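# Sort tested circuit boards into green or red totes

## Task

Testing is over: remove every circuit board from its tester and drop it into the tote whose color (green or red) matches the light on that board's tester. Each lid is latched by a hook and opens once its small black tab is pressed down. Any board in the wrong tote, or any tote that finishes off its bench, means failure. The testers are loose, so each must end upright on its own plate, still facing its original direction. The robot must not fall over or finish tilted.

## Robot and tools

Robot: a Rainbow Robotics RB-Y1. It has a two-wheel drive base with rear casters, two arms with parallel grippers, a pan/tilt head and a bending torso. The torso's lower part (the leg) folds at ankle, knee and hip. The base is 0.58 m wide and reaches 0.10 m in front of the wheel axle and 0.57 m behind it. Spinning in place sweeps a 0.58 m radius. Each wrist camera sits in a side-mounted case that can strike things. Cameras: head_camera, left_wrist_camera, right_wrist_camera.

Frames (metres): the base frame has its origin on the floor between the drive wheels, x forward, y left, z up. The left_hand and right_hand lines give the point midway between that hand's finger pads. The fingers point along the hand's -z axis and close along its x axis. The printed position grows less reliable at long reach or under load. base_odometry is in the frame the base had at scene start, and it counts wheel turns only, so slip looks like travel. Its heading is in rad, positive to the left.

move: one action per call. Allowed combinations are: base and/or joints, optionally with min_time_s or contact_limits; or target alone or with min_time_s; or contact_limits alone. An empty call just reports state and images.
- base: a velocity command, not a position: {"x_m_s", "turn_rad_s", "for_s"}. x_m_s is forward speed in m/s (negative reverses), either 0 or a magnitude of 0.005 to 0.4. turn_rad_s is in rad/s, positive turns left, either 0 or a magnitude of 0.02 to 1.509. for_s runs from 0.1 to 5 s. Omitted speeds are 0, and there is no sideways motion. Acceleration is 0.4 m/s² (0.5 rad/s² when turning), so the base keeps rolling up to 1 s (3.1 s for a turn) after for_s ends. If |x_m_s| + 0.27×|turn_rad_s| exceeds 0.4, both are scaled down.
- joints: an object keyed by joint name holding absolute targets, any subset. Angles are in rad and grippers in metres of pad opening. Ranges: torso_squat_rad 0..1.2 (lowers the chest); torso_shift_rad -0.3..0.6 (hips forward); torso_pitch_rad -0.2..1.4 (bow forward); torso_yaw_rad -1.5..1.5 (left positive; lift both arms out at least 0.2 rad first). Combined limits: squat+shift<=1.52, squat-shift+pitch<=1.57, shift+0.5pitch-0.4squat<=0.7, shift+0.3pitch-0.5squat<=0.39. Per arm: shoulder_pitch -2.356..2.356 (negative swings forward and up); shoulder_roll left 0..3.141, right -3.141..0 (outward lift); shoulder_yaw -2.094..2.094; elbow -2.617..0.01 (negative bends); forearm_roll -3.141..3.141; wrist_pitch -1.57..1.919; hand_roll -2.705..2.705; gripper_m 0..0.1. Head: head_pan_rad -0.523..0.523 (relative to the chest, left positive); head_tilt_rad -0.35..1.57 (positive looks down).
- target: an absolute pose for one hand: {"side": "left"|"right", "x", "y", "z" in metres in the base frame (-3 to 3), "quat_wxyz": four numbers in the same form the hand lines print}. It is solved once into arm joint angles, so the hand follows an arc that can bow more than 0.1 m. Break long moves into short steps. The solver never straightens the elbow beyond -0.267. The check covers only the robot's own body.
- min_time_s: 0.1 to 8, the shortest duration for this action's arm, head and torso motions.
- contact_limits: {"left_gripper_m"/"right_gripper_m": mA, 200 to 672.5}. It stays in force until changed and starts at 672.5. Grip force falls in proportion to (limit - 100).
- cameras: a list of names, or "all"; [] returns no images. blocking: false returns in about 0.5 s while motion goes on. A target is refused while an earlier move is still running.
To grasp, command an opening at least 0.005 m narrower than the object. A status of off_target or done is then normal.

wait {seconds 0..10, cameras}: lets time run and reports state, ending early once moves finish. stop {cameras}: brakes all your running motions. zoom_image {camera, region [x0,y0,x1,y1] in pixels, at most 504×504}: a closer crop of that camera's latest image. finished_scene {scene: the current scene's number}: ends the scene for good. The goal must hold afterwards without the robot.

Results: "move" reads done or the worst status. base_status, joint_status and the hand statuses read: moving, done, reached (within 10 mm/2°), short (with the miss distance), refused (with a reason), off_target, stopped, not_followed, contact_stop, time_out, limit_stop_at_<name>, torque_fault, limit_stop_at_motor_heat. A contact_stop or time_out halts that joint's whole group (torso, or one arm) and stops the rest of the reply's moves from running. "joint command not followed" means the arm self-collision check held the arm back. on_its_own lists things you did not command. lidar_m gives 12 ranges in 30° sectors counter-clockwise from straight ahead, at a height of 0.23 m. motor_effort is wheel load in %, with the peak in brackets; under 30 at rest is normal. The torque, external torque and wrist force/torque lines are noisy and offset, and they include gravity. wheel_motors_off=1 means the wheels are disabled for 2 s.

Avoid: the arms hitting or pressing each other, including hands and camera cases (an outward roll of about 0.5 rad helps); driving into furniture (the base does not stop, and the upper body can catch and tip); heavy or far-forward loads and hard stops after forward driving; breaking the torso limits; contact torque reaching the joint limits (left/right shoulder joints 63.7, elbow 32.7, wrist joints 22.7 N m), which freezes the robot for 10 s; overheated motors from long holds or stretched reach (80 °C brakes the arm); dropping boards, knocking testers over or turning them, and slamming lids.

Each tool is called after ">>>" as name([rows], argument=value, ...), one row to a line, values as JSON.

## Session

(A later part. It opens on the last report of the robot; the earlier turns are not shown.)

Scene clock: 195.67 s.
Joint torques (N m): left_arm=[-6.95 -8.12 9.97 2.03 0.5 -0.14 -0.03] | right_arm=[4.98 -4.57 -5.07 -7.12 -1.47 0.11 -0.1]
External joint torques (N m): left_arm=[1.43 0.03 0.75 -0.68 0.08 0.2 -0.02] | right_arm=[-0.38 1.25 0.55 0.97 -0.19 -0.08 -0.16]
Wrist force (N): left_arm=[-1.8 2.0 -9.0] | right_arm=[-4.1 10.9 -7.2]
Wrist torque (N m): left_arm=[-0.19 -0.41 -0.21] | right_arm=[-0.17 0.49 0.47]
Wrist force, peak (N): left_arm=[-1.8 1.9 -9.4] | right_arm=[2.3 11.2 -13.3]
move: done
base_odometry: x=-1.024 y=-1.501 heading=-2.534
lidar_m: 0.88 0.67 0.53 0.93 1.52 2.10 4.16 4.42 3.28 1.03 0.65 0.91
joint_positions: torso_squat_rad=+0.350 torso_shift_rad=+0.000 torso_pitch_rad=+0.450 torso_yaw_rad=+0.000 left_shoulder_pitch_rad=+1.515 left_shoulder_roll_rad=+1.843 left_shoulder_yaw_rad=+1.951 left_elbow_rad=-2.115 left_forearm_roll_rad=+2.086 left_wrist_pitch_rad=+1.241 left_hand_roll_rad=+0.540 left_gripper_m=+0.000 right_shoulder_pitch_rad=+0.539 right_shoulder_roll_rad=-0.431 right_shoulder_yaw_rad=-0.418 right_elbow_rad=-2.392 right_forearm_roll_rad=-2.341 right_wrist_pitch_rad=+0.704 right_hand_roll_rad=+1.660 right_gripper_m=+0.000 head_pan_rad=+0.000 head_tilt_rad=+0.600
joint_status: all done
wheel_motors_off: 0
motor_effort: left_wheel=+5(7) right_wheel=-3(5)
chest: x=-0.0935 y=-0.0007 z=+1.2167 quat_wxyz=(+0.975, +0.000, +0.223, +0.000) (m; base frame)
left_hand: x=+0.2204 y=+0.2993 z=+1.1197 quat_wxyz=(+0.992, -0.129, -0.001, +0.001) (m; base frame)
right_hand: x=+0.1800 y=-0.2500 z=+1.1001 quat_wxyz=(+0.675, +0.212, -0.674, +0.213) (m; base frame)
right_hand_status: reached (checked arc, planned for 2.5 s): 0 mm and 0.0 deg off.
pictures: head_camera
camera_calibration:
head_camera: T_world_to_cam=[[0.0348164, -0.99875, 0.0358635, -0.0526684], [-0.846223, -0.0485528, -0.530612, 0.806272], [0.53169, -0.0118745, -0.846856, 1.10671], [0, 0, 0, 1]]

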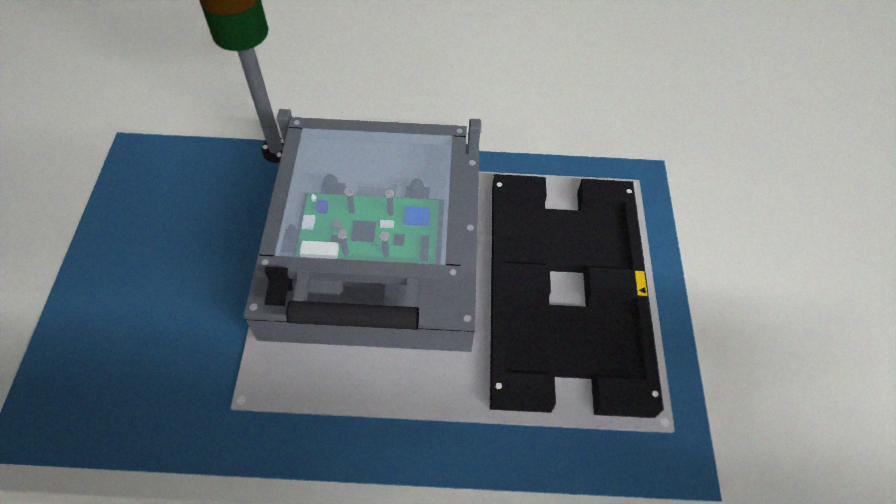

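>>> move(target={"side":"right","x":0.18,"y":-0.05,"z":1.02,"quat_wxyz":[0.6744,0.2126,-0.6744,0.2126]}, min_time_s=1.5, cameras=[])

>>> move(target={"side":"right","x":0.19,"y":-0.02,"z":0.942,"quat_wxyz":[0.6744,0.2126,-0.6744,0.2126]}, min_time_s=1.5, cameras=["head_camera","right_wrist_camera"])

Scene clock: 208.07 s.
Wrist force, peak (N): left_arm=[-1.5 1.6 -9.5] | right_arm=[-4.3 11.6 -6.9]
move: done
joint_status: all done
wheel_motors_off: 0
motor_effort: left_wheel=+5(6) right_wheel=-1(5)
right_hand_status: reached (checked arc, planned for 1.5 s): 1 mm and 0.0 deg off.
pictures: none

Scene clock: 209.90 s.
Joint torques (N m): left_arm=[-7.03 -7.89 9.91 2.05 0.55 -0.19 0.05] | right_arm=[0.21 4.53 0.84 -7.81 -1.22 1.58 0.28]
External joint torques (N m): left_arm=[1.36 0.26 0.69 -0.65 0.13 0.15 0.05] | right_arm=[-1.73 2.06 -1.61 1.84 -0.43 0.15 0.22]
Wrist force (N): left_arm=[-1.7 1.8 -9.0] | right_arm=[-4.2 11.2 -7.2]
Wrist torque (N m): left_arm=[-0.17 -0.39 -0.20] | right_arm=[-0.17 0.53 0.44]
Wrist force, peak (N): left_arm=[-1.7 2.0 -9.3] | right_arm=[-4.5 11.4 -7.3]
move: done
base_odometry: x=-1.024 y=-1.501 heading=-2.534
lidar_m: 0.87 0.67 0.52 0.94 1.51 2.10 4.17 4.42 3.29 1.03 0.64 0.91
joint_positions: torso_squat_rad=+0.350 torso_shift_rad=+0.000 torso_pitch_rad=+0.450 torso_yaw_rad=+0.000 left_shoulder_pitch_rad=+1.515 left_shoulder_roll_rad=+1.843 left_shoulder_yaw_rad=+1.951 left_elbow_rad=-2.115 left_forearm_roll_rad=+2.086 left_wrist_pitch_rad=+1.241 left_hand_roll_rad=+0.540 left_gripper_m=+0.000 right_shoulder_pitch_rad=+0.300 right_shoulder_roll_rad=+0.000 right_shoulder_yaw_rad=+0.330 right_elbow_rad=-1.923 right_forearm_roll_rad=-2.086 right_wrist_pitch_rad=+0.516 right_hand_roll_rad=+2.333 right_gripper_m=+0.000 head_pan_rad=+0.000 head_tilt_rad=+0.600
joint_status: all done
wheel_motors_off: 0
motor_effort: left_wheel=+4(6) right_wheel=-3(5)
chest: x=-0.0935 y=-0.0007 z=+1.2167 quat_wxyz=(+0.975, +0.000, +0.223, +0.000) (m; base frame)
left_hand: x=+0.2204 y=+0.2993 z=+1.1198 quat_wxyz=(+0.992, -0.129, -0.001, +0.001) (m; base frame)
right_hand: x=+0.1901 y=-0.0206 z=+0.9421 quat_wxyz=(+0.678, +0.213, -0.670, +0.215) (m; base frame)
right_hand_status: reached (checked arc, planned for 1.5 s): 1 mm and 0.7 deg off.
pictures: head_camera, right_wrist_camera
camera_calibration:
head_camera: T_world_to_cam=[[0.0348116, -0.998751, 0.0358493, -0.0526634], [-0.846224, -0.0485412, -0.530611, 0.80627], [0.531688, -0.0118651, -0.846857, 1.10671], [0, 0, 0, 1]]
right_wrist_camera: T_world_to_cam=[[-0.00754809, 0.0210048, -0.999751, 0.946191], [-0.879381, 0.475828, 0.0166365, 0.194488], [0.476059, 0.879287, 0.0148796, -0.0147471], [0, 0, 0, 1]]

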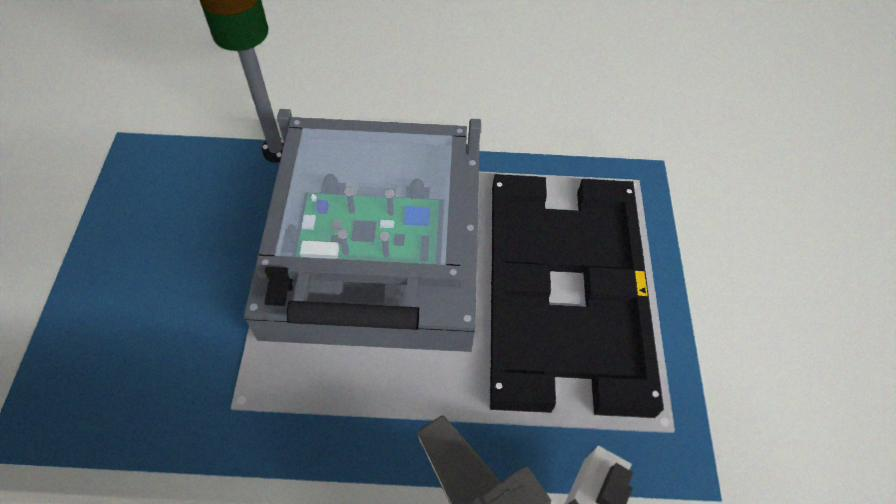

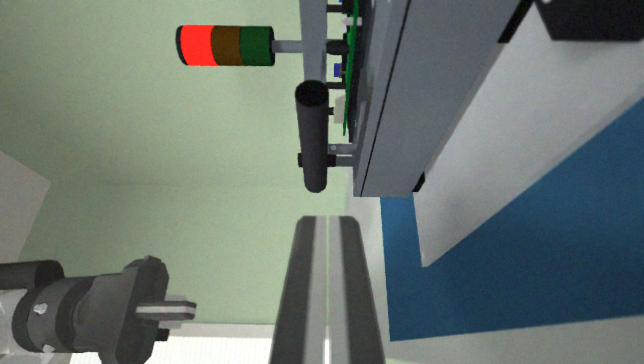

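>>> move(target={"side":"right","x":0.235,"y":0.012,"z":0.942,"quat_wxyz":[0.6744,0.2126,-0.6744,0.2126]}, min_time_s=1.5, cameras=["head_camera","right_wrist_camera"])

Scene clock: 219.37 s.
Joint torques (N m): left_arm=[-7.14 -7.93 9.85 2.04 0.57 -0.11 0.06] | right_arm=[-2.41 5.71 3.11 -8.12 -1.1 1.19 0.4]
External joint torques (N m): left_arm=[1.24 0.22 0.63 -0.67 0.15 0.22 0.07] | right_arm=[-1.24 1.6 0.61 2.02 -0.53 -0.28 0.34]
Wrist force (N): left_arm=[-1.7 1.6 -9.4] | right_arm=[-4.3 11.3 -6.7]
Wrist torque (N m): left_arm=[-0.13 -0.40 -0.19] | right_arm=[-0.18 0.46 0.46]
Wrist force, peak (N): left_arm=[-1.9 1.8 -9.4] | right_arm=[-4.5 11.4 -7.2]
move: done
base_odometry: x=-1.024 y=-1.501 heading=-2.534
lidar_m: 0.88 0.67 0.53 0.93 1.52 2.10 4.17 4.42 3.29 1.03 0.64 0.91
joint_positions: torso_squat_rad=+0.350 torso_shift_rad=+0.000 torso_pitch_rad=+0.450 torso_yaw_rad=+0.000 left_shoulder_pitch_rad=+1.515 left_shoulder_roll_rad=+1.843 left_shoulder_yaw_rad=+1.951 left_elbow_rad=-2.115 left_forearm_roll_rad=+2.086 left_wrist_pitch_rad=+1.241 left_hand_roll_rad=+0.540 left_gripper_m=+0.000 right_shoulder_pitch_rad=+0.103 right_shoulder_roll_rad=+0.000 right_shoulder_yaw_rad=+0.387 right_elbow_rad=-1.829 right_forearm_roll_rad=-2.130 right_wrist_pitch_rad=+0.361 right_hand_roll_rad=+2.353 right_gripper_m=+0.000 head_pan_rad=+0.000 head_tilt_rad=+0.600
joint_status: all done
wheel_motors_off: 0
motor_effort: left_wheel=+6(6) right_wheel=-1(5)
chest: x=-0.0935 y=-0.0007 z=+1.2167 quat_wxyz=(+0.975, +0.000, +0.223, +0.000) (m; base frame)
left_hand: x=+0.2204 y=+0.2993 z=+1.1198 quat_wxyz=(+0.992, -0.129, -0.001, +0.001) (m; base frame)
right_hand: x=+0.2344 y=+0.0115 z=+0.9423 quat_wxyz=(+0.676, +0.213, -0.672, +0.214) (m; base frame)
right_hand_status: reached (checked arc, planned for 1.5 s): 1 mm and 0.3 deg off.
pictures: head_camera, right_wrist_camera
camera_calibration:
head_camera: T_world_to_cam=[[0.0348117, -0.998751, 0.0358493, -0.0526634], [-0.846224, -0.0485412, -0.530611, 0.80627], [0.531688, -0.0118651, -0.846857, 1.10671], [0, 0, 0, 1]]
right_wrist_camera: T_world_to_cam=[[-0.00164618, 0.023355, -0.999726, 0.944613], [-0.878959, 0.476732, 0.0125845, 0.221894], [0.476895, 0.878738, 0.0197433, -0.0687726], [0, 0, 0, 1]]

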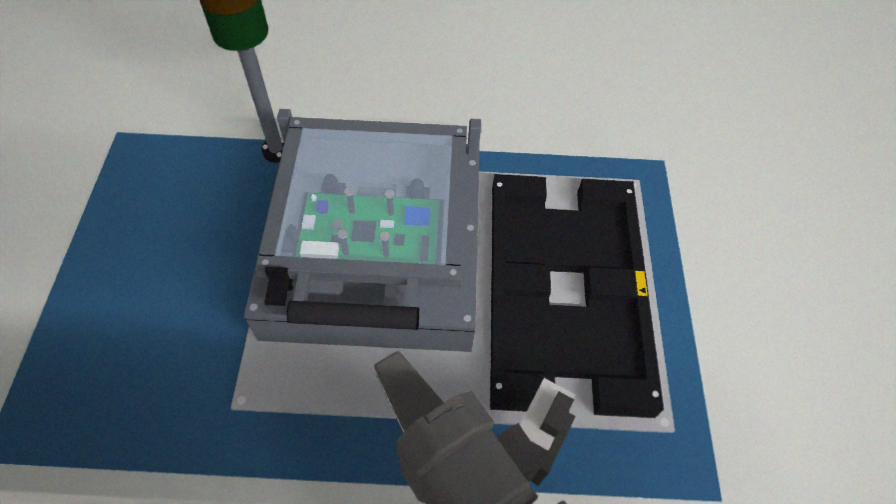

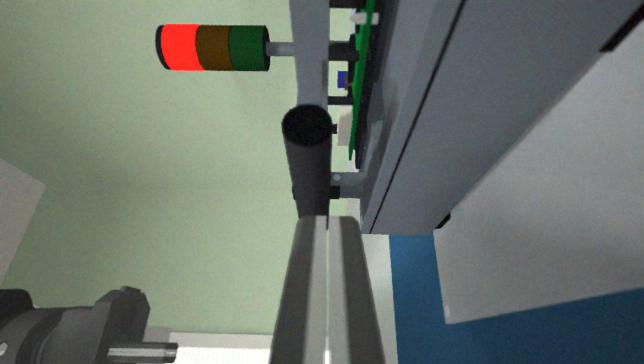

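>>> move(target={"side":"right","x":0.235,"y":0.012,"z":0.934,"quat_wxyz":[0.6744,0.2126,-0.6744,0.2126]}, min_time_s=1, cameras=["right_wrist_camera"])

>>> move(target={"side":"right","x":0.25,"y":0.02,"z":0.934,"quat_wxyz":[0.6744,0.2126,-0.6744,0.2126]}, min_time_s=1, cameras=["head_camera","right_wrist_camera"])

Scene clock: 241.53 s.
Wrist force, peak (N): left_arm=[-1.7 1.9 -9.4] | right_arm=[-4.2 11.4 -7.1]
move: done
joint_status: all done
wheel_motors_off: 0
motor_effort: left_wheel=+5(6) right_wheel=-4(5)
right_hand_status: reached (checked arc, planned for 1.0 s): 0 mm and 0.4 deg off.
pictures: right_wrist_camera
camera_calibration:
right_wrist_camera: T_world_to_cam=[[-0.00301182, 0.0233599, -0.999723, 0.936882], [-0.879095, 0.476447, 0.0137813, 0.22123], [0.476637, 0.878893, 0.0191006, -0.0683165], [0, 0, 0, 1]]

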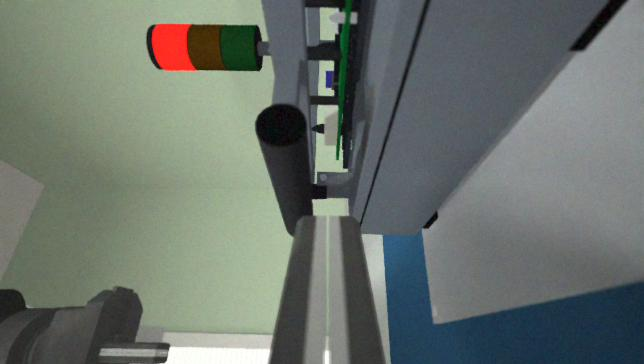

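Scene clock: 242.87 s.
Joint torques (N m): left_arm=[-7.11 -8.11 10.13 2.1 0.52 -0.22 0] | right_arm=[-3.74 6.11 3.08 -8.16 -0.99 1.23 0.41]
External joint torques (N m): left_arm=[1.28 0.04 0.91 -0.61 0.1 0.11 0.01] | right_arm=[-1.38 1.55 0.75 2.01 -0.49 -0.38 0.35]
Wrist force (N): left_arm=[-1.7 1.6 -9.2] | right_arm=[-4.2 10.8 -6.8]
Wrist torque (N m): left_arm=[-0.14 -0.41 -0.20] | right_arm=[-0.13 0.47 0.45]
Wrist force, peak (N): left_arm=[-1.7 1.7 -9.4] | right_arm=[-4.2 11.5 -6.8]
move: done
base_odometry: x=-1.024 y=-1.501 heading=-2.534
lidar_m: 0.88 0.67 0.53 0.93 1.52 2.10 4.16 4.42 3.29 1.03 0.64 0.91
joint_positions: torso_squat_rad=+0.350 torso_shift_rad=+0.000 torso_pitch_rad=+0.450 torso_yaw_rad=+0.000 left_shoulder_pitch_rad=+1.515 left_shoulder_roll_rad=+1.843 left_shoulder_yaw_rad=+1.951 left_elbow_rad=-2.115 left_forearm_roll_rad=+2.086 left_wrist_pitch_rad=+1.241 left_hand_roll_rad=+0.540 left_gripper_m=+0.000 right_shoulder_pitch_rad=+0.022 right_shoulder_roll_rad=+0.000 right_shoulder_yaw_rad=+0.391 right_elbow_rad=-1.747 right_forearm_roll_rad=-2.246 right_wrist_pitch_rad=+0.338 right_hand_roll_rad=+2.453 right_gripper_m=+0.000 head_pan_rad=+0.000 head_tilt_rad=+0.600
joint_status: all done
wheel_motors_off: 0
motor_effort: left_wheel=+5(6) right_wheel=-3(5)
chest: x=-0.0935 y=-0.0007 z=+1.2167 quat_wxyz=(+0.975, +0.000, +0.223, +0.000) (m; base frame)
left_hand: x=+0.2204 y=+0.2993 z=+1.1198 quat_wxyz=(+0.992, -0.129, -0.001, +0.001) (m; base frame)
right_hand: x=+0.2500 y=+0.0198 z=+0.9340 quat_wxyz=(+0.675, +0.213, -0.674, +0.213) (m; base frame)
right_hand_status: reached (checked arc, planned for 1.0 s): 0 mm and 0.1 deg off.
pictures: head_camera, right_wrist_camera
camera_calibration:
head_camera: T_world_to_cam=[[0.0348114, -0.998751, 0.0358494, -0.0526636], [-0.846224, -0.048541, -0.530611, 0.80627], [0.531688, -0.0118653, -0.846857, 1.10671], [0, 0, 0, 1]]
right_wrist_camera: T_world_to_cam=[[0.00139706, 0.0255934, -0.999671, 0.935284], [-0.877858, 0.478793, 0.0110311, 0.232897], [0.478918, 0.877555, 0.0231363, -0.0869741], [0, 0, 0, 1]]

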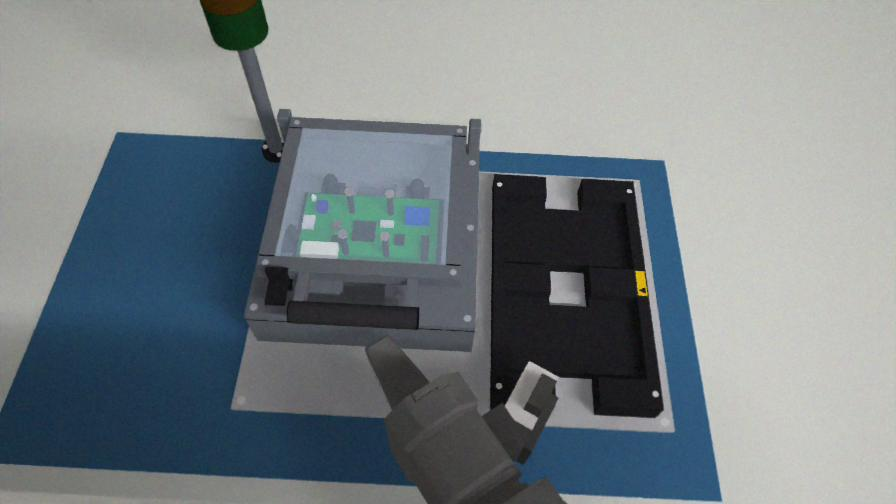

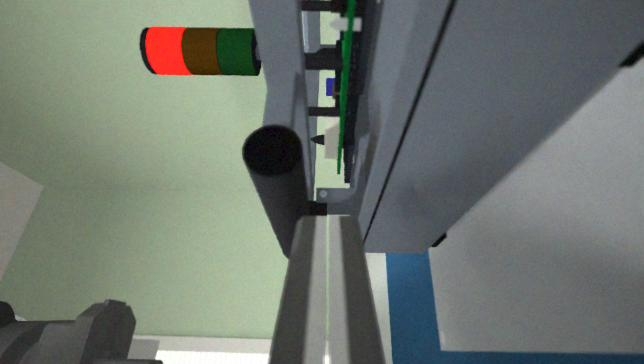

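>>> move(target={"side":"right","x":0.264,"y":0.024,"z":0.9325,"quat_wxyz":[0.6744,0.2126,-0.6744,0.2126]}, min_time_s=1, cameras=["head_camera","right_wrist_camera"])

>>> zoom_image(camera="head_camera", region=[230, 240, 490, 400])

Scene clock: 249.87 s.
Joint torques (N m): left_arm=[-7.3 -8.08 9.96 2.01 0.59 -0.17 0] | right_arm=[-5.83 6.39 0.59 -10.05 -1.27 1.93 0.39]
External joint torques (N m): left_arm=[1.09 0.07 0.74 -0.7 0.17 0.17 0] | right_arm=[-2.5 1.62 -1.55 0.2 -0.8 0.31 0.33]
Wrist force (N): left_arm=[-1.6 1.6 -9.1] | right_arm=[-5.9 11.5 -6.2]
Wrist torque (N m): left_arm=[-0.14 -0.38 -0.19] | right_arm=[-0.15 0.55 0.42]
Wrist force, peak (N): left_arm=[-1.7 2.0 -9.5] | right_arm=[-13.6 13.6 -2.0]
move: done
base_odometry: x=-1.024 y=-1.501 heading=-2.534
lidar_m: 0.88 0.67 0.53 0.94 1.53 2.09 4.16 4.42 3.28 1.03 0.65 0.92
joint_positions: torso_squat_rad=+0.350 torso_shift_rad=+0.000 torso_pitch_rad=+0.450 torso_yaw_rad=+0.000 left_shoulder_pitch_rad=+1.515 left_shoulder_roll_rad=+1.843 left_shoulder_yaw_rad=+1.951 left_elbow_rad=-2.115 left_forearm_roll_rad=+2.086 left_wrist_pitch_rad=+1.241 left_hand_roll_rad=+0.540 left_gripper_m=+0.000 right_shoulder_pitch_rad=-0.036 right_shoulder_roll_rad=+0.000 right_shoulder_yaw_rad=+0.386 right_elbow_rad=-1.707 right_forearm_roll_rad=-2.274 right_wrist_pitch_rad=+0.317 right_hand_roll_rad=+2.463 right_gripper_m=+0.000 head_pan_rad=+0.000 head_tilt_rad=+0.600
joint_status: all done
wheel_motors_off: 0
motor_effort: left_wheel=+6(6) right_wheel=-2(5)
chest: x=-0.0935 y=-0.0007 z=+1.2167 quat_wxyz=(+0.975, +0.000, +0.223, +0.000) (m; base frame)
left_hand: x=+0.2204 y=+0.2993 z=+1.1197 quat_wxyz=(+0.992, -0.129, -0.001, +0.001) (m; base frame)
right_hand: x=+0.2637 y=+0.0240 z=+0.9322 quat_wxyz=(+0.675, +0.213, -0.674, +0.213) (m; base frame)
right_hand_status: reached (checked arc, planned for 1.0 s): 0 mm and 0.1 deg off.
pictures: head_camera, right_wrist_camera
camera_calibration:
head_camera: T_world_to_cam=[[0.0348146, -0.998751, 0.0358464, -0.0526601], [-0.846268, -0.0485412, -0.530542, 0.806195], [0.531619, -0.0118651, -0.846901, 1.10674], [0, 0, 0, 1]]
right_wrist_camera: T_world_to_cam=[[0.00106961, 0.0258546, -0.999665, 0.933409], [-0.877831, 0.478833, 0.0114449, 0.242565], [0.478969, 0.877525, 0.0232082, -0.0973027], [0, 0, 0, 1]]

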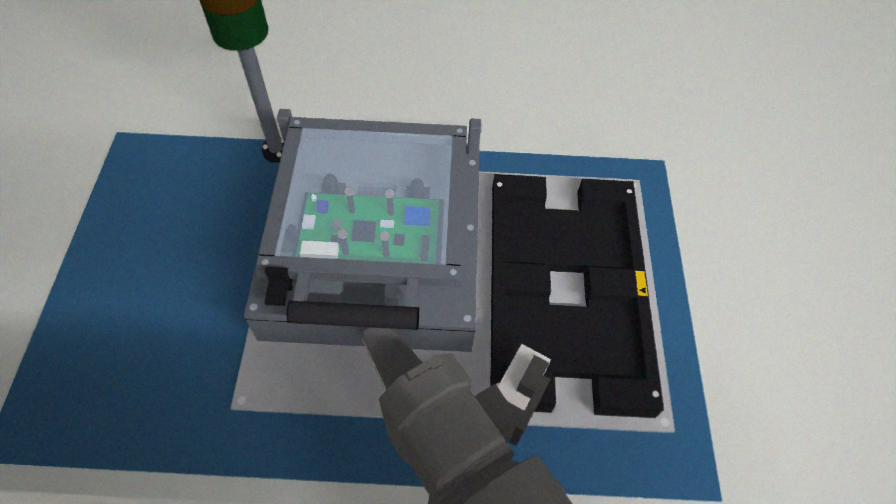

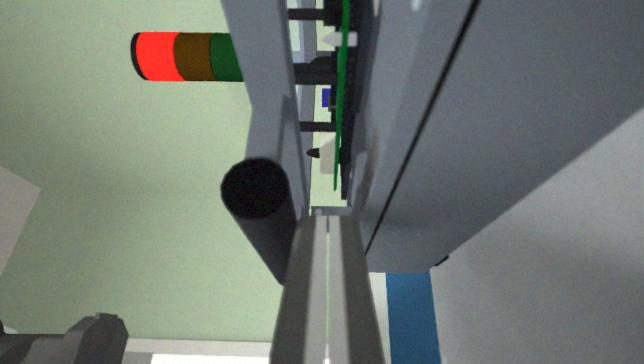

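Scaled by 1.938 from the camera's 896x504 image, which has a finer 1280x720 frame.

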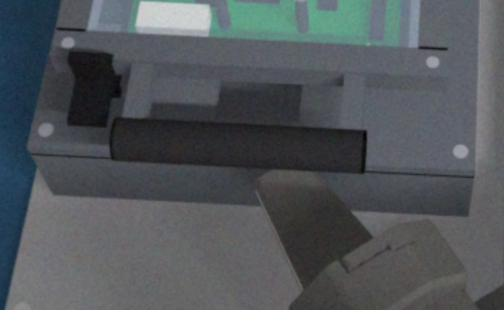

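>>> move(target={"side":"right","x":0.266,"y":0.026,"z":0.942,"quat_wxyz":[0.6744,0.2126,-0.6744,0.2126]}, min_time_s=1, cameras=[])

>>> move(target={"side":"right","x":0.266,"y":0.026,"z":0.949,"quat_wxyz":[0.6744,0.2126,-0.6744,0.2126]}, min_time_s=1, cameras=["head_camera","right_wrist_camera"])

Scene clock: 256.37 s.
Wrist force, peak (N): left_arm=[-1.9 1.8 -9.3] | right_arm=[-18.4 9.3 -10.1]
move: done
joint_status: all done
wheel_motors_off: 0
motor_effort: left_wheel=+4(6) right_wheel=-3(5)
right_hand_status: reached (checked arc, planned for 1.0 s): 2 mm and 0.2 deg off.
pictures: none

Scene clock: 257.70 s.
Joint torques (N m): left_arm=[-7.19 -8.17 9.95 2.02 0.51 -0.1 0] | right_arm=[-9.07 6.23 3.55 -14.67 -0.66 3.01 -0.22]
External joint torques (N m): left_arm=[1.2 -0.02 0.73 -0.69 0.09 0.24 0] | right_arm=[-5.68 1.71 1.64 -4.14 -0.27 1.45 -0.28]
Wrist force (N): left_arm=[-1.6 1.9 -9.0] | right_arm=[-15.0 12.0 -4.6]
Wrist torque (N m): left_arm=[-0.17 -0.40 -0.20] | right_arm=[-0.15 0.76 0.38]
Wrist force, peak (N): left_arm=[-1.5 1.8 -9.5] | right_arm=[-17.1 10.9 -7.0]
move: done
base_odometry: x=-1.024 y=-1.501 heading=-2.534
lidar_m: 0.87 0.67 0.53 0.94 1.52 2.10 4.17 4.42 3.29 1.02 0.64 0.91
joint_positions: torso_squat_rad=+0.350 torso_shift_rad=+0.000 torso_pitch_rad=+0.450 torso_yaw_rad=+0.000 left_shoulder_pitch_rad=+1.515 left_shoulder_roll_rad=+1.843 left_shoulder_yaw_rad=+1.951 left_elbow_rad=-2.115 left_forearm_roll_rad=+2.086 left_wrist_pitch_rad=+1.241 left_hand_roll_rad=+0.540 left_gripper_m=+0.000 right_shoulder_pitch_rad=-0.040 right_shoulder_roll_rad=-0.036 right_shoulder_yaw_rad=+0.429 right_elbow_rad=-1.777 right_forearm_roll_rad=-2.262 right_wrist_pitch_rad=+0.241 right_hand_roll_rad=+2.422 right_gripper_m=+0.000 head_pan_rad=+0.000 head_tilt_rad=+0.600
joint_status: all done
wheel_motors_off: 0
motor_effort: left_wheel=+4(6) right_wheel=-1(5)
chest: x=-0.0933 y=-0.0007 z=+1.2167 quat_wxyz=(+0.975, +0.000, +0.223, +0.000) (m; base frame)
left_hand: x=+0.2205 y=+0.2993 z=+1.1196 quat_wxyz=(+0.992, -0.129, -0.001, +0.001) (m; base frame)
right_hand: x=+0.2655 y=+0.0256 z=+0.9477 quat_wxyz=(+0.675, +0.212, -0.674, +0.212) (m; base frame)
right_hand_status: reached (checked arc, planned for 1.0 s): 1 mm and 0.1 deg off.
pictures: head_camera, right_wrist_camera
camera_calibration:
head_camera: T_world_to_cam=[[0.0348228, -0.998751, 0.0358384, -0.0526535], [-0.84639, -0.0485411, -0.530347, 0.806049], [0.531424, -0.0118651, -0.847023, 1.10677], [0, 0, 0, 1]]
right_wrist_camera: T_world_to_cam=[[0.00127424, 0.0265702, -0.999646, 0.948845], [-0.87678, 0.48075, 0.0116605, 0.242636], [0.48089, 0.876455, 0.0239088, -0.101099], [0, 0, 0, 1]]

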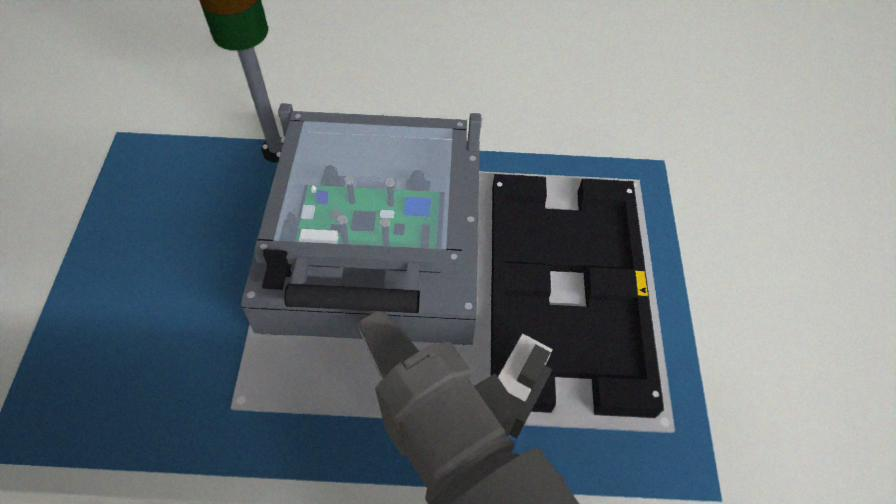

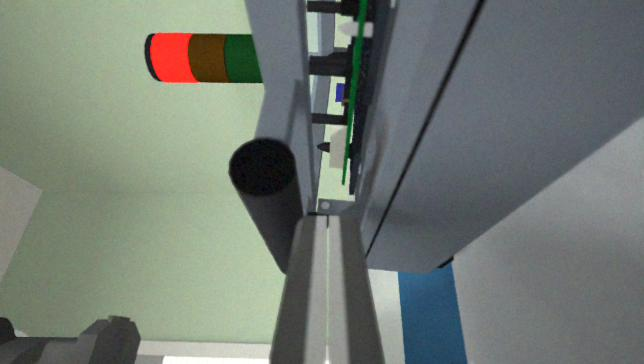

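>>> move(target={"side":"right","x":0.264,"y":0.024,"z":0.933,"quat_wxyz":[0.6744,0.2126,-0.6744,0.2126]}, min_time_s=2, cameras=["head_camera"])

>>> move(target={"side":"right","x":0.2,"y":-0.02,"z":0.935,"quat_wxyz":[0.6744,0.2126,-0.6744,0.2126]}, min_time_s=2, cameras=["head_camera","right_wrist_camera"])

>>> zoom_image(camera="head_camera", region=[240, 240, 320, 320])

>>> zoom_image(camera="right_wrist_camera", region=[280, 80, 380, 220])

Scene clock: 269.40 s.
Wrist force, peak (N): left_arm=[-1.8 1.9 -9.4] | right_arm=[-15.2 14.5 -5.0]
move: done
joint_status: all done
wheel_motors_off: 0
motor_effort: left_wheel=+5(6) right_wheel=-4(5)
right_hand_status: reached (checked arc, planned for 2.0 s): 1 mm and 0.4 deg off.
pictures: head_camera
camera_calibration:
head_camera: T_world_to_cam=[[0.0348213, -0.998751, 0.0358399, -0.0526541], [-0.846369, -0.0485411, -0.530381, 0.806063], [0.531458, -0.0118652, -0.847001, 1.10678], [0, 0, 0, 1]]

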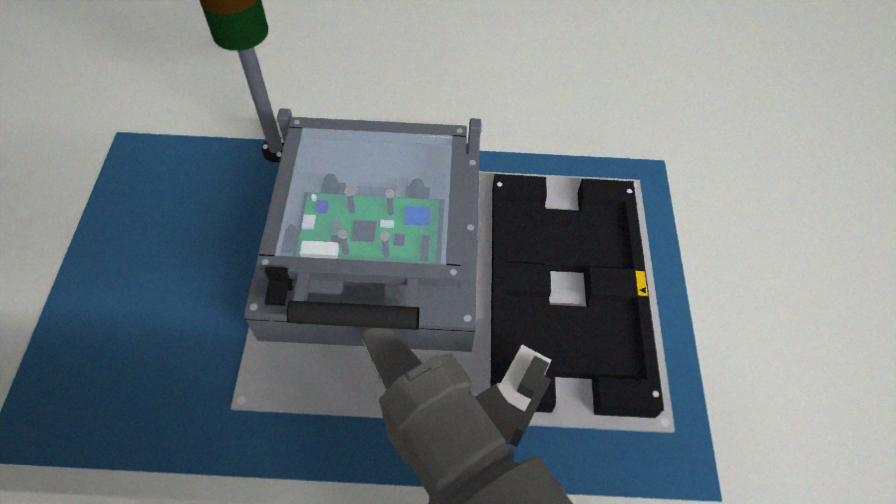

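Scene clock: 271.73 s.
Joint torques (N m): left_arm=[-7.31 -7.93 9.89 1.99 0.41 -0.15 0.04] | right_arm=[2.42 1.32 0.34 -9.04 -1.03 1.76 0.44]
External joint torques (N m): left_arm=[1.08 0.22 0.67 -0.71 -0.02 0.19 0.05] | right_arm=[1.22 -0.87 -1.58 0.78 -0.42 0.08 0.38]
Wrist force (N): left_arm=[-1.7 1.9 -9.0] | right_arm=[-4.1 10.7 -6.9]
Wrist torque (N m): left_arm=[-0.18 -0.43 -0.20] | right_arm=[-0.12 0.51 0.43]
Wrist force, peak (N): left_arm=[-2.0 1.9 -9.2] | right_arm=[-16.3 12.0 -8.9]
move: done
base_odometry: x=-1.024 y=-1.501 heading=-2.534
lidar_m: 0.88 0.67 0.53 0.94 1.52 2.11 4.17 4.42 3.29 1.03 0.64 0.91
joint_positions: torso_squat_rad=+0.350 torso_shift_rad=+0.000 torso_pitch_rad=+0.450 torso_yaw_rad=+0.000 left_shoulder_pitch_rad=+1.515 left_shoulder_roll_rad=+1.843 left_shoulder_yaw_rad=+1.951 left_elbow_rad=-2.115 left_forearm_roll_rad=+2.086 left_wrist_pitch_rad=+1.241 left_hand_roll_rad=+0.540 left_gripper_m=+0.000 right_shoulder_pitch_rad=+0.217 right_shoulder_roll_rad=-0.080 right_shoulder_yaw_rad=+0.378 right_elbow_rad=-1.867 right_forearm_roll_rad=-2.314 right_wrist_pitch_rad=+0.446 right_hand_roll_rad=+2.503 right_gripper_m=+0.000 head_pan_rad=+0.000 head_tilt_rad=+0.600
joint_status: all done
wheel_motors_off: 0
motor_effort: left_wheel=+5(6) right_wheel=-2(5)
chest: x=-0.0934 y=-0.0007 z=+1.2167 quat_wxyz=(+0.975, +0.000, +0.223, +0.000) (m; base frame)
left_hand: x=+0.2205 y=+0.2993 z=+1.1196 quat_wxyz=(+0.992, -0.129, -0.001, +0.001) (m; base frame)
right_hand: x=+0.2001 y=-0.0198 z=+0.9352 quat_wxyz=(+0.674, +0.213, -0.675, +0.212) (m; base frame)
right_hand_status: reached (checked arc, planned for 2.0 s): 0 mm and 0.0 deg off.
pictures: head_camera, right_wrist_camera
camera_calibration:
head_camera: T_world_to_cam=[[0.0348207, -0.998751, 0.0358408, -0.0526554], [-0.846359, -0.0485413, -0.530397, 0.806088], [0.531474, -0.0118654, -0.846991, 1.10677], [0, 0, 0, 1]]
right_wrist_camera: T_world_to_cam=[[0.00256759, 0.0268676, -0.999636, 0.937335], [-0.877649, 0.479186, 0.010625, 0.208374], [0.479297, 0.877302, 0.0248107, -0.0300834], [0, 0, 0, 1]]

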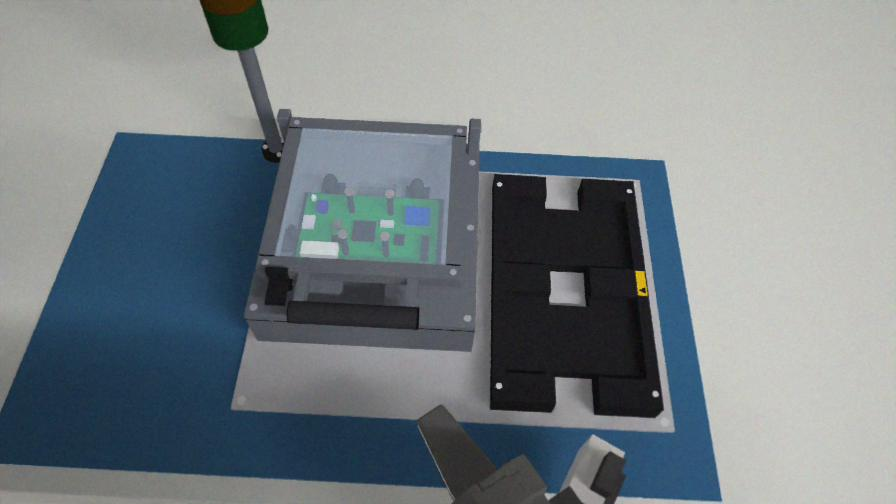

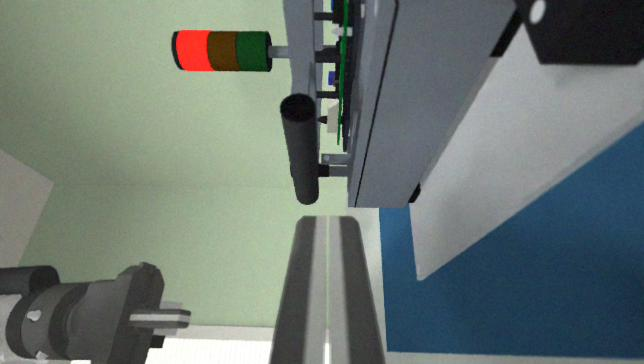

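Scaled by 6.300 from the camera's 896x504 image, which has a finer 1280x720 frame.

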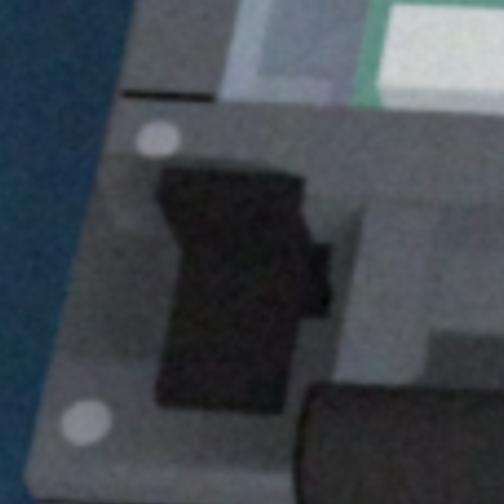

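Scaled by 3.600 from the camera's 644x364 image, which has a finer 1265x715 frame.

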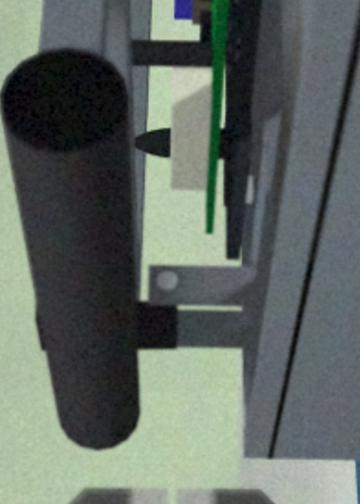

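>>> move(target={"side":"left","x":0.29,"y":0.17,"z":1.05,"quat_wxyz":[0.991,-0.13,0,0]}, min_time_s=1.2, cameras=[])

>>> move(target={"side":"left","x":0.308,"y":0.126,"z":1.01,"quat_wxyz":[0.991,-0.13,0,0]}, min_time_s=1.2, cameras=["head_camera","left_wrist_camera"])

>>> zoom_image(camera="head_camera", region=[220, 230, 360, 350])

>>> zoom_image(camera="left_wrist_camera", region=[240, 120, 520, 340])

Scene clock: 305.93 s.
Wrist force, peak (N): left_arm=[-1.9 1.5 -9.5] | right_arm=[-4.4 11.3 -7.1]
move: done
joint_status: all done
wheel_motors_off: 0
motor_effort: left_wheel=+5(7) right_wheel=-2(5)
left_hand_status: reached (checked arc, planned for 1.2 s): 0 mm and 0.0 deg off.
pictures: none

Scene clock: 307.47 s.
Joint torques (N m): left_arm=[-15.4 -6.18 9.63 0.74 0.35 -0.85 0.36] | right_arm=[2.18 1.75 0.79 -8.77 -1.05 1.72 0.43]
External joint torques (N m): left_arm=[2.05 1.76 -0.92 1.04 0.08 -0.36 0.36] | right_arm=[0.99 -0.44 -1.13 1.05 -0.44 0.05 0.37]
Wrist force (N): left_arm=[-2.1 2.0 -8.9] | right_arm=[-4.2 11.1 -6.8]
Wrist torque (N m): left_arm=[-0.17 -0.44 -0.16] | right_arm=[-0.17 0.48 0.44]
Wrist force, peak (N): left_arm=[-1.9 2.0 -9.4] | right_arm=[-4.4 11.4 -6.9]
move: done
base_odometry: x=-1.024 y=-1.501 heading=-2.534
lidar_m: 0.88 0.67 0.53 0.94 1.51 2.10 4.17 4.42 3.28 1.02 0.64 0.91
joint_positions: torso_squat_rad=+0.350 torso_shift_rad=+0.000 torso_pitch_rad=+0.450 torso_yaw_rad=+0.000 left_shoulder_pitch_rad=+1.493 left_shoulder_roll_rad=+2.620 left_shoulder_yaw_rad=+1.876 left_elbow_rad=-1.842 left_forearm_roll_rad=+1.652 left_wrist_pitch_rad=+1.156 left_hand_roll_rad=+1.029 left_gripper_m=+0.000 right_shoulder_pitch_rad=+0.217 right_shoulder_roll_rad=-0.080 right_shoulder_yaw_rad=+0.378 right_elbow_rad=-1.867 right_forearm_roll_rad=-2.314 right_wrist_pitch_rad=+0.446 right_hand_roll_rad=+2.503 right_gripper_m=+0.000 head_pan_rad=+0.000 head_tilt_rad=+0.600
joint_status: all done
wheel_motors_off: 0
motor_effort: left_wheel=+4(6) right_wheel=-4(5)
chest: x=-0.0934 y=-0.0007 z=+1.2167 quat_wxyz=(+0.975, +0.000, +0.223, +0.000) (m; base frame)
left_hand: x=+0.3076 y=+0.1262 z=+1.0105 quat_wxyz=(+0.992, -0.130, -0.001, +0.000) (m; base frame)
left_hand_status: reached (checked arc, planned for 1.2 s): 1 mm and 0.1 deg off.
right_hand: x=+0.2001 y=-0.0198 z=+0.9352 quat_wxyz=(+0.674, +0.213, -0.675, +0.213) (m; base frame)
pictures: head_camera, left_wrist_camera
camera_calibration:
head_camera: T_world_to_cam=[[0.0348071, -0.998752, 0.035824, -0.0526454], [-0.846297, -0.0485222, -0.530497, 0.806162], [0.531573, -0.0118526, -0.846929, 1.10675], [0, 0, 0, 1]]
left_wrist_camera: T_world_to_cam=[[0.999823, 0.0118343, -0.0145991, -0.295617], [0.0186619, -0.716868, 0.696959, -0.585267], [-0.00221765, -0.697109, -0.716962, 0.882165], [0, 0, 0, 1]]

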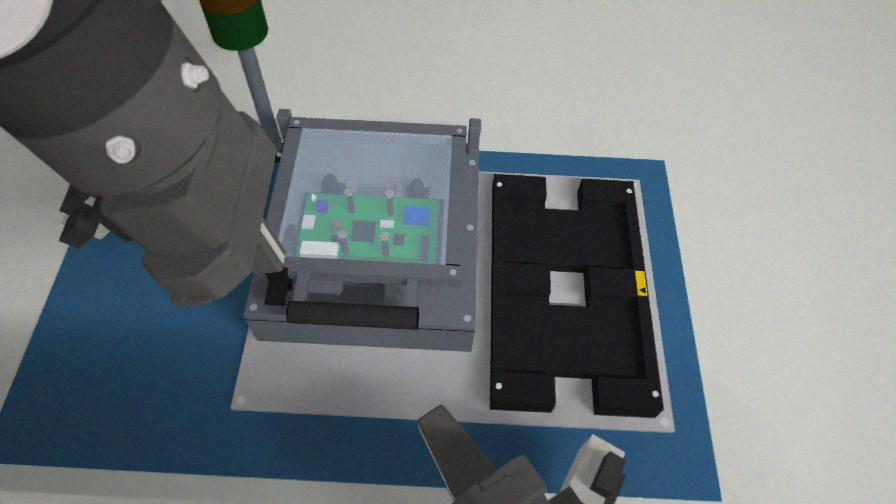

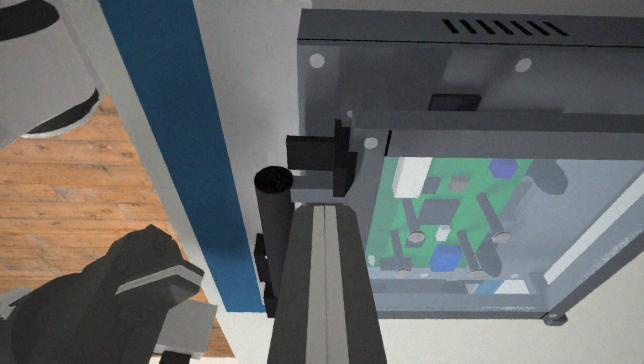

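Scaled by 3.600 from the camera's 896x504 image, which has a finer 1280x720 frame.

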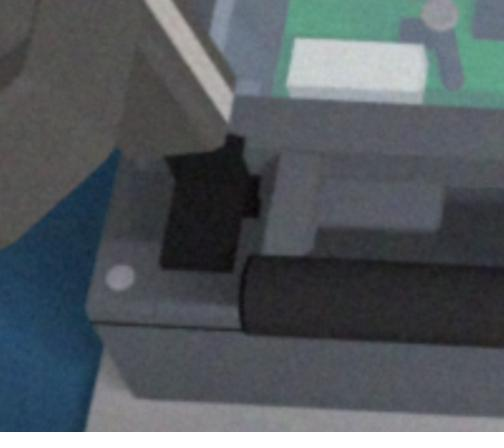

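Scaled by 1.800 from the camera's 644x364 image, which has a finer 920x520 frame.

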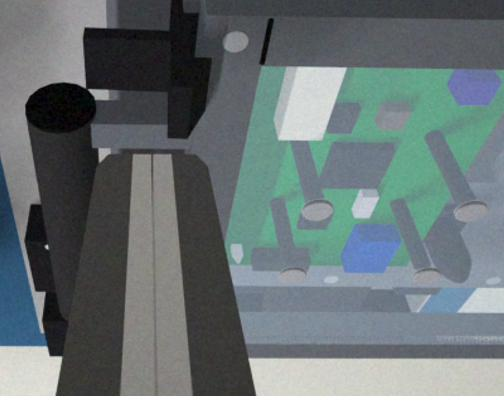

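>>> move(target={"side":"left","x":0.296,"y":0.142,"z":1.01,"quat_wxyz":[0.991,-0.13,0,0]}, min_time_s=1.2, cameras=[])

>>> move(target={"side":"left","x":0.296,"y":0.142,"z":0.99,"quat_wxyz":[0.991,-0.13,0,0]}, min_time_s=1.2, cameras=["left_wrist_camera"])

>>> zoom_image(camera="left_wrist_camera", region=[240, 120, 520, 340])

Scene clock: 329.63 s.
Wrist force, peak (N): left_arm=[-2.0 2.2 -9.4] | right_arm=[-4.1 11.3 -7.1]
move: done
joint_status: all done
wheel_motors_off: 0
motor_effort: left_wheel=+4(6) right_wheel=-3(5)
left_hand_status: reached (checked arc, planned for 1.2 s): 1 mm and 0.2 deg off.
pictures: none

Scene clock: 331.17 s.
Joint torques (N m): left_arm=[-14.53 -5.94 9.06 0.51 0.22 -0.84 -0.33] | right_arm=[2.12 1.63 0.75 -8.66 -1.09 1.62 0.43]
External joint torques (N m): left_arm=[2.12 2.34 -1.26 1.1 -0.05 -0.35 -0.32] | right_arm=[0.93 -0.56 -1.17 1.16 -0.48 -0.05 0.38]
Wrist force (N): left_arm=[-1.8 1.9 -9.0] | right_arm=[-4.2 10.9 -6.8]
Wrist torque (N m): left_arm=[-0.18 -0.44 -0.18] | right_arm=[-0.14 0.49 0.46]
Wrist force, peak (N): left_arm=[-1.7 1.8 -9.5] | right_arm=[-4.2 11.4 -6.9]
move: done
base_odometry: x=-1.024 y=-1.501 heading=-2.534
lidar_m: 0.88 0.68 0.53 0.95 1.52 2.10 4.17 4.42 3.28 1.02 0.65 0.91
joint_positions: torso_squat_rad=+0.350 torso_shift_rad=+0.000 torso_pitch_rad=+0.450 torso_yaw_rad=+0.000 left_shoulder_pitch_rad=+1.550 left_shoulder_roll_rad=+2.576 left_shoulder_yaw_rad=+1.855 left_elbow_rad=-1.886 left_forearm_roll_rad=+1.618 left_wrist_pitch_rad=+1.099 left_hand_roll_rad=+1.016 left_gripper_m=+0.000 right_shoulder_pitch_rad=+0.217 right_shoulder_roll_rad=-0.080 right_shoulder_yaw_rad=+0.378 right_elbow_rad=-1.867 right_forearm_roll_rad=-2.314 right_wrist_pitch_rad=+0.446 right_hand_roll_rad=+2.503 right_gripper_m=+0.000 head_pan_rad=+0.000 head_tilt_rad=+0.600
joint_status: all done
wheel_motors_off: 0
motor_effort: left_wheel=+6(7) right_wheel=-4(4)
chest: x=-0.0934 y=-0.0007 z=+1.2167 quat_wxyz=(+0.975, +0.000, +0.223, +0.000) (m; base frame)
left_hand: x=+0.2962 y=+0.1420 z=+0.9903 quat_wxyz=(+0.991, -0.130, +0.000, +0.000) (m; base frame)
left_hand_status: reached (checked arc, planned for 1.2 s): 0 mm and 0.0 deg off.
right_hand: x=+0.2001 y=-0.0198 z=+0.9352 quat_wxyz=(+0.674, +0.213, -0.675, +0.213) (m; base frame)
pictures: left_wrist_camera
camera_calibration:
left_wrist_camera: T_world_to_cam=[[0.999813, 0.0118186, -0.0153369, -0.283933], [0.0191653, -0.71677, 0.697047, -0.5599], [-0.00275485, -0.69721, -0.716862, 0.878758], [0, 0, 0, 1]]

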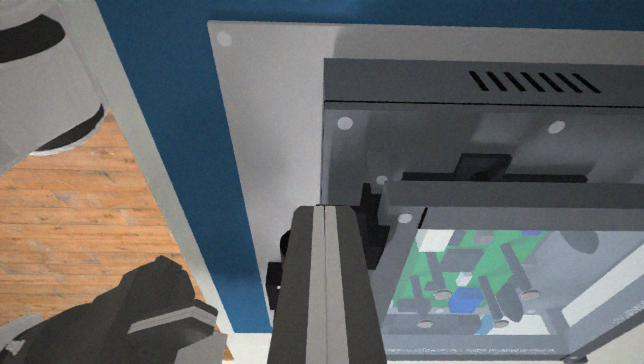

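Scaled by 1.800 from the camera's 644x364 image, which has a finer 920x520 frame.

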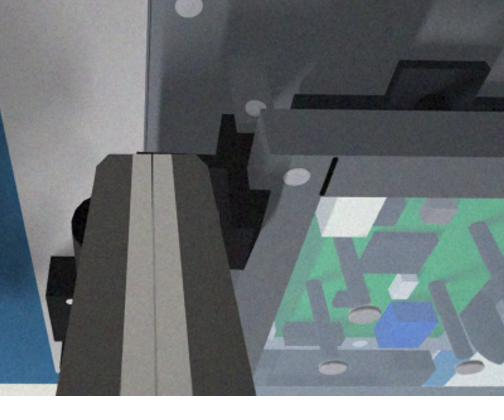

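>>> move(target={"side":"left","x":0.296,"y":0.138,"z":0.978,"quat_wxyz":[0.991,-0.13,0,0]}, min_time_s=1.2, cameras=["left_wrist_camera"])

>>> move(target={"side":"left","x":0.296,"y":0.138,"z":0.973,"quat_wxyz":[0.991,-0.13,0,0]}, min_time_s=1.2, cameras=["left_wrist_camera","head_camera"])

>>> zoom_image(camera="left_wrist_camera", region=[240, 120, 520, 340])

Scene clock: 341.40 s.
Wrist force, peak (N): left_arm=[-1.7 1.9 -9.6] | right_arm=[-4.5 11.4 -6.9]
move: done
joint_status: all done
wheel_motors_off: 0
motor_effort: left_wheel=+6(7) right_wheel=-3(5)
left_hand_status: reached (checked arc, planned for 1.2 s): 1 mm and 0.0 deg off.
pictures: left_wrist_camera
camera_calibration:
left_wrist_camera: T_world_to_cam=[[0.999818, 0.0111662, -0.0154487, -0.283407], [0.0187762, -0.716646, 0.697184, -0.554613], [-0.00328637, -0.697348, -0.716725, 0.867779], [0, 0, 0, 1]]

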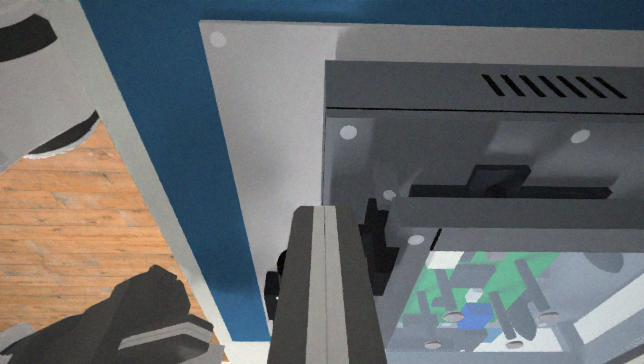

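Scene clock: 342.93 s.
Joint torques (N m): left_arm=[-12.31 -4.46 7.07 1.26 -0.43 -1.39 -0.27] | right_arm=[2.16 1.94 0.75 -8.82 -1.06 1.79 0.34]
External joint torques (N m): left_arm=[4.49 3.85 -3.18 2.11 -0.69 -0.9 -0.26] | right_arm=[0.98 -0.25 -1.17 1.01 -0.46 0.11 0.28]
Wrist force (N): left_arm=[-5.8 2.1 2.9] | right_arm=[-4.2 11.2 -6.8]
Wrist torque (N m): left_arm=[-0.17 -0.38 -0.19] | right_arm=[-0.18 0.49 0.45]
Wrist force, peak (N): left_arm=[-1.7 1.8 -9.5] | right_arm=[-4.4 11.3 -7.0]
move: done
base_odometry: x=-1.024 y=-1.501 heading=-2.534
lidar_m: 0.88 0.68 0.53 0.94 1.52 2.11 4.17 4.42 3.29 1.02 0.64 0.90
joint_positions: torso_squat_rad=+0.350 torso_shift_rad=+0.000 torso_pitch_rad=+0.450 torso_yaw_rad=+0.000 left_shoulder_pitch_rad=+1.572 left_shoulder_roll_rad=+2.608 left_shoulder_yaw_rad=+1.836 left_elbow_rad=-1.865 left_forearm_roll_rad=+1.583 left_wrist_pitch_rad=+1.071 left_hand_roll_rad=+1.023 left_gripper_m=+0.000 right_shoulder_pitch_rad=+0.217 right_shoulder_roll_rad=-0.080 right_shoulder_yaw_rad=+0.378 right_elbow_rad=-1.867 right_forearm_roll_rad=-2.314 right_wrist_pitch_rad=+0.446 right_hand_roll_rad=+2.503 right_gripper_m=+0.000 head_pan_rad=+0.000 head_tilt_rad=+0.600
joint_status: all done
wheel_motors_off: 0
motor_effort: left_wheel=+5(6) right_wheel=-2(4)
chest: x=-0.0936 y=-0.0007 z=+1.2167 quat_wxyz=(+0.975, +0.000, +0.223, +0.000) (m; base frame)
left_hand: x=+0.2962 y=+0.1380 z=+0.9739 quat_wxyz=(+0.991, -0.130, -0.001, +0.000) (m; base frame)
left_hand_status: reached (checked arc, planned for 1.2 s): 1 mm and 0.1 deg off.
right_hand: x=+0.2000 y=-0.0198 z=+0.9354 quat_wxyz=(+0.674, +0.213, -0.675, +0.213) (m; base frame)
pictures: head_camera, left_wrist_camera
camera_calibration:
head_camera: T_world_to_cam=[[0.0348244, -0.998751, 0.0358207, -0.0526357], [-0.84614, -0.0485386, -0.530746, 0.806367], [0.531822, -0.0118265, -0.846774, 1.10669], [0, 0, 0, 1]]
left_wrist_camera: T_world_to_cam=[[0.999829, 0.0117647, -0.0142929, -0.285214], [0.0183993, -0.716608, 0.697233, -0.551328], [-0.00203966, -0.697377, -0.716702, 0.863868], [0, 0, 0, 1]]

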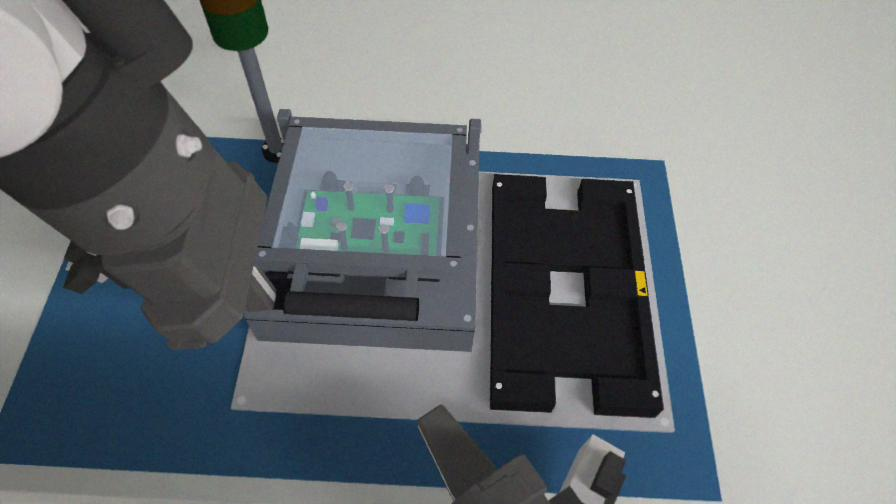

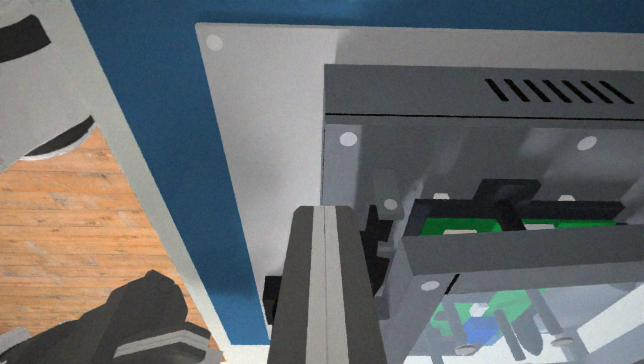

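Scaled by 1.800 from the camera's 644x364 image, which has a finer 920x520 frame.

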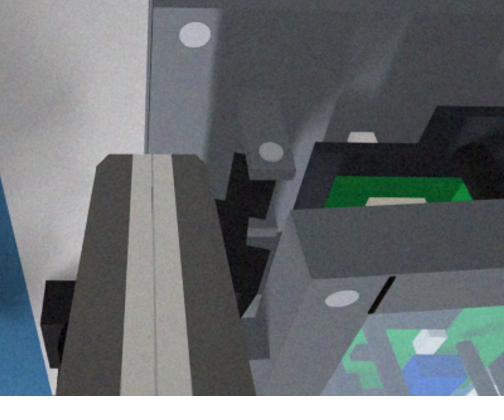

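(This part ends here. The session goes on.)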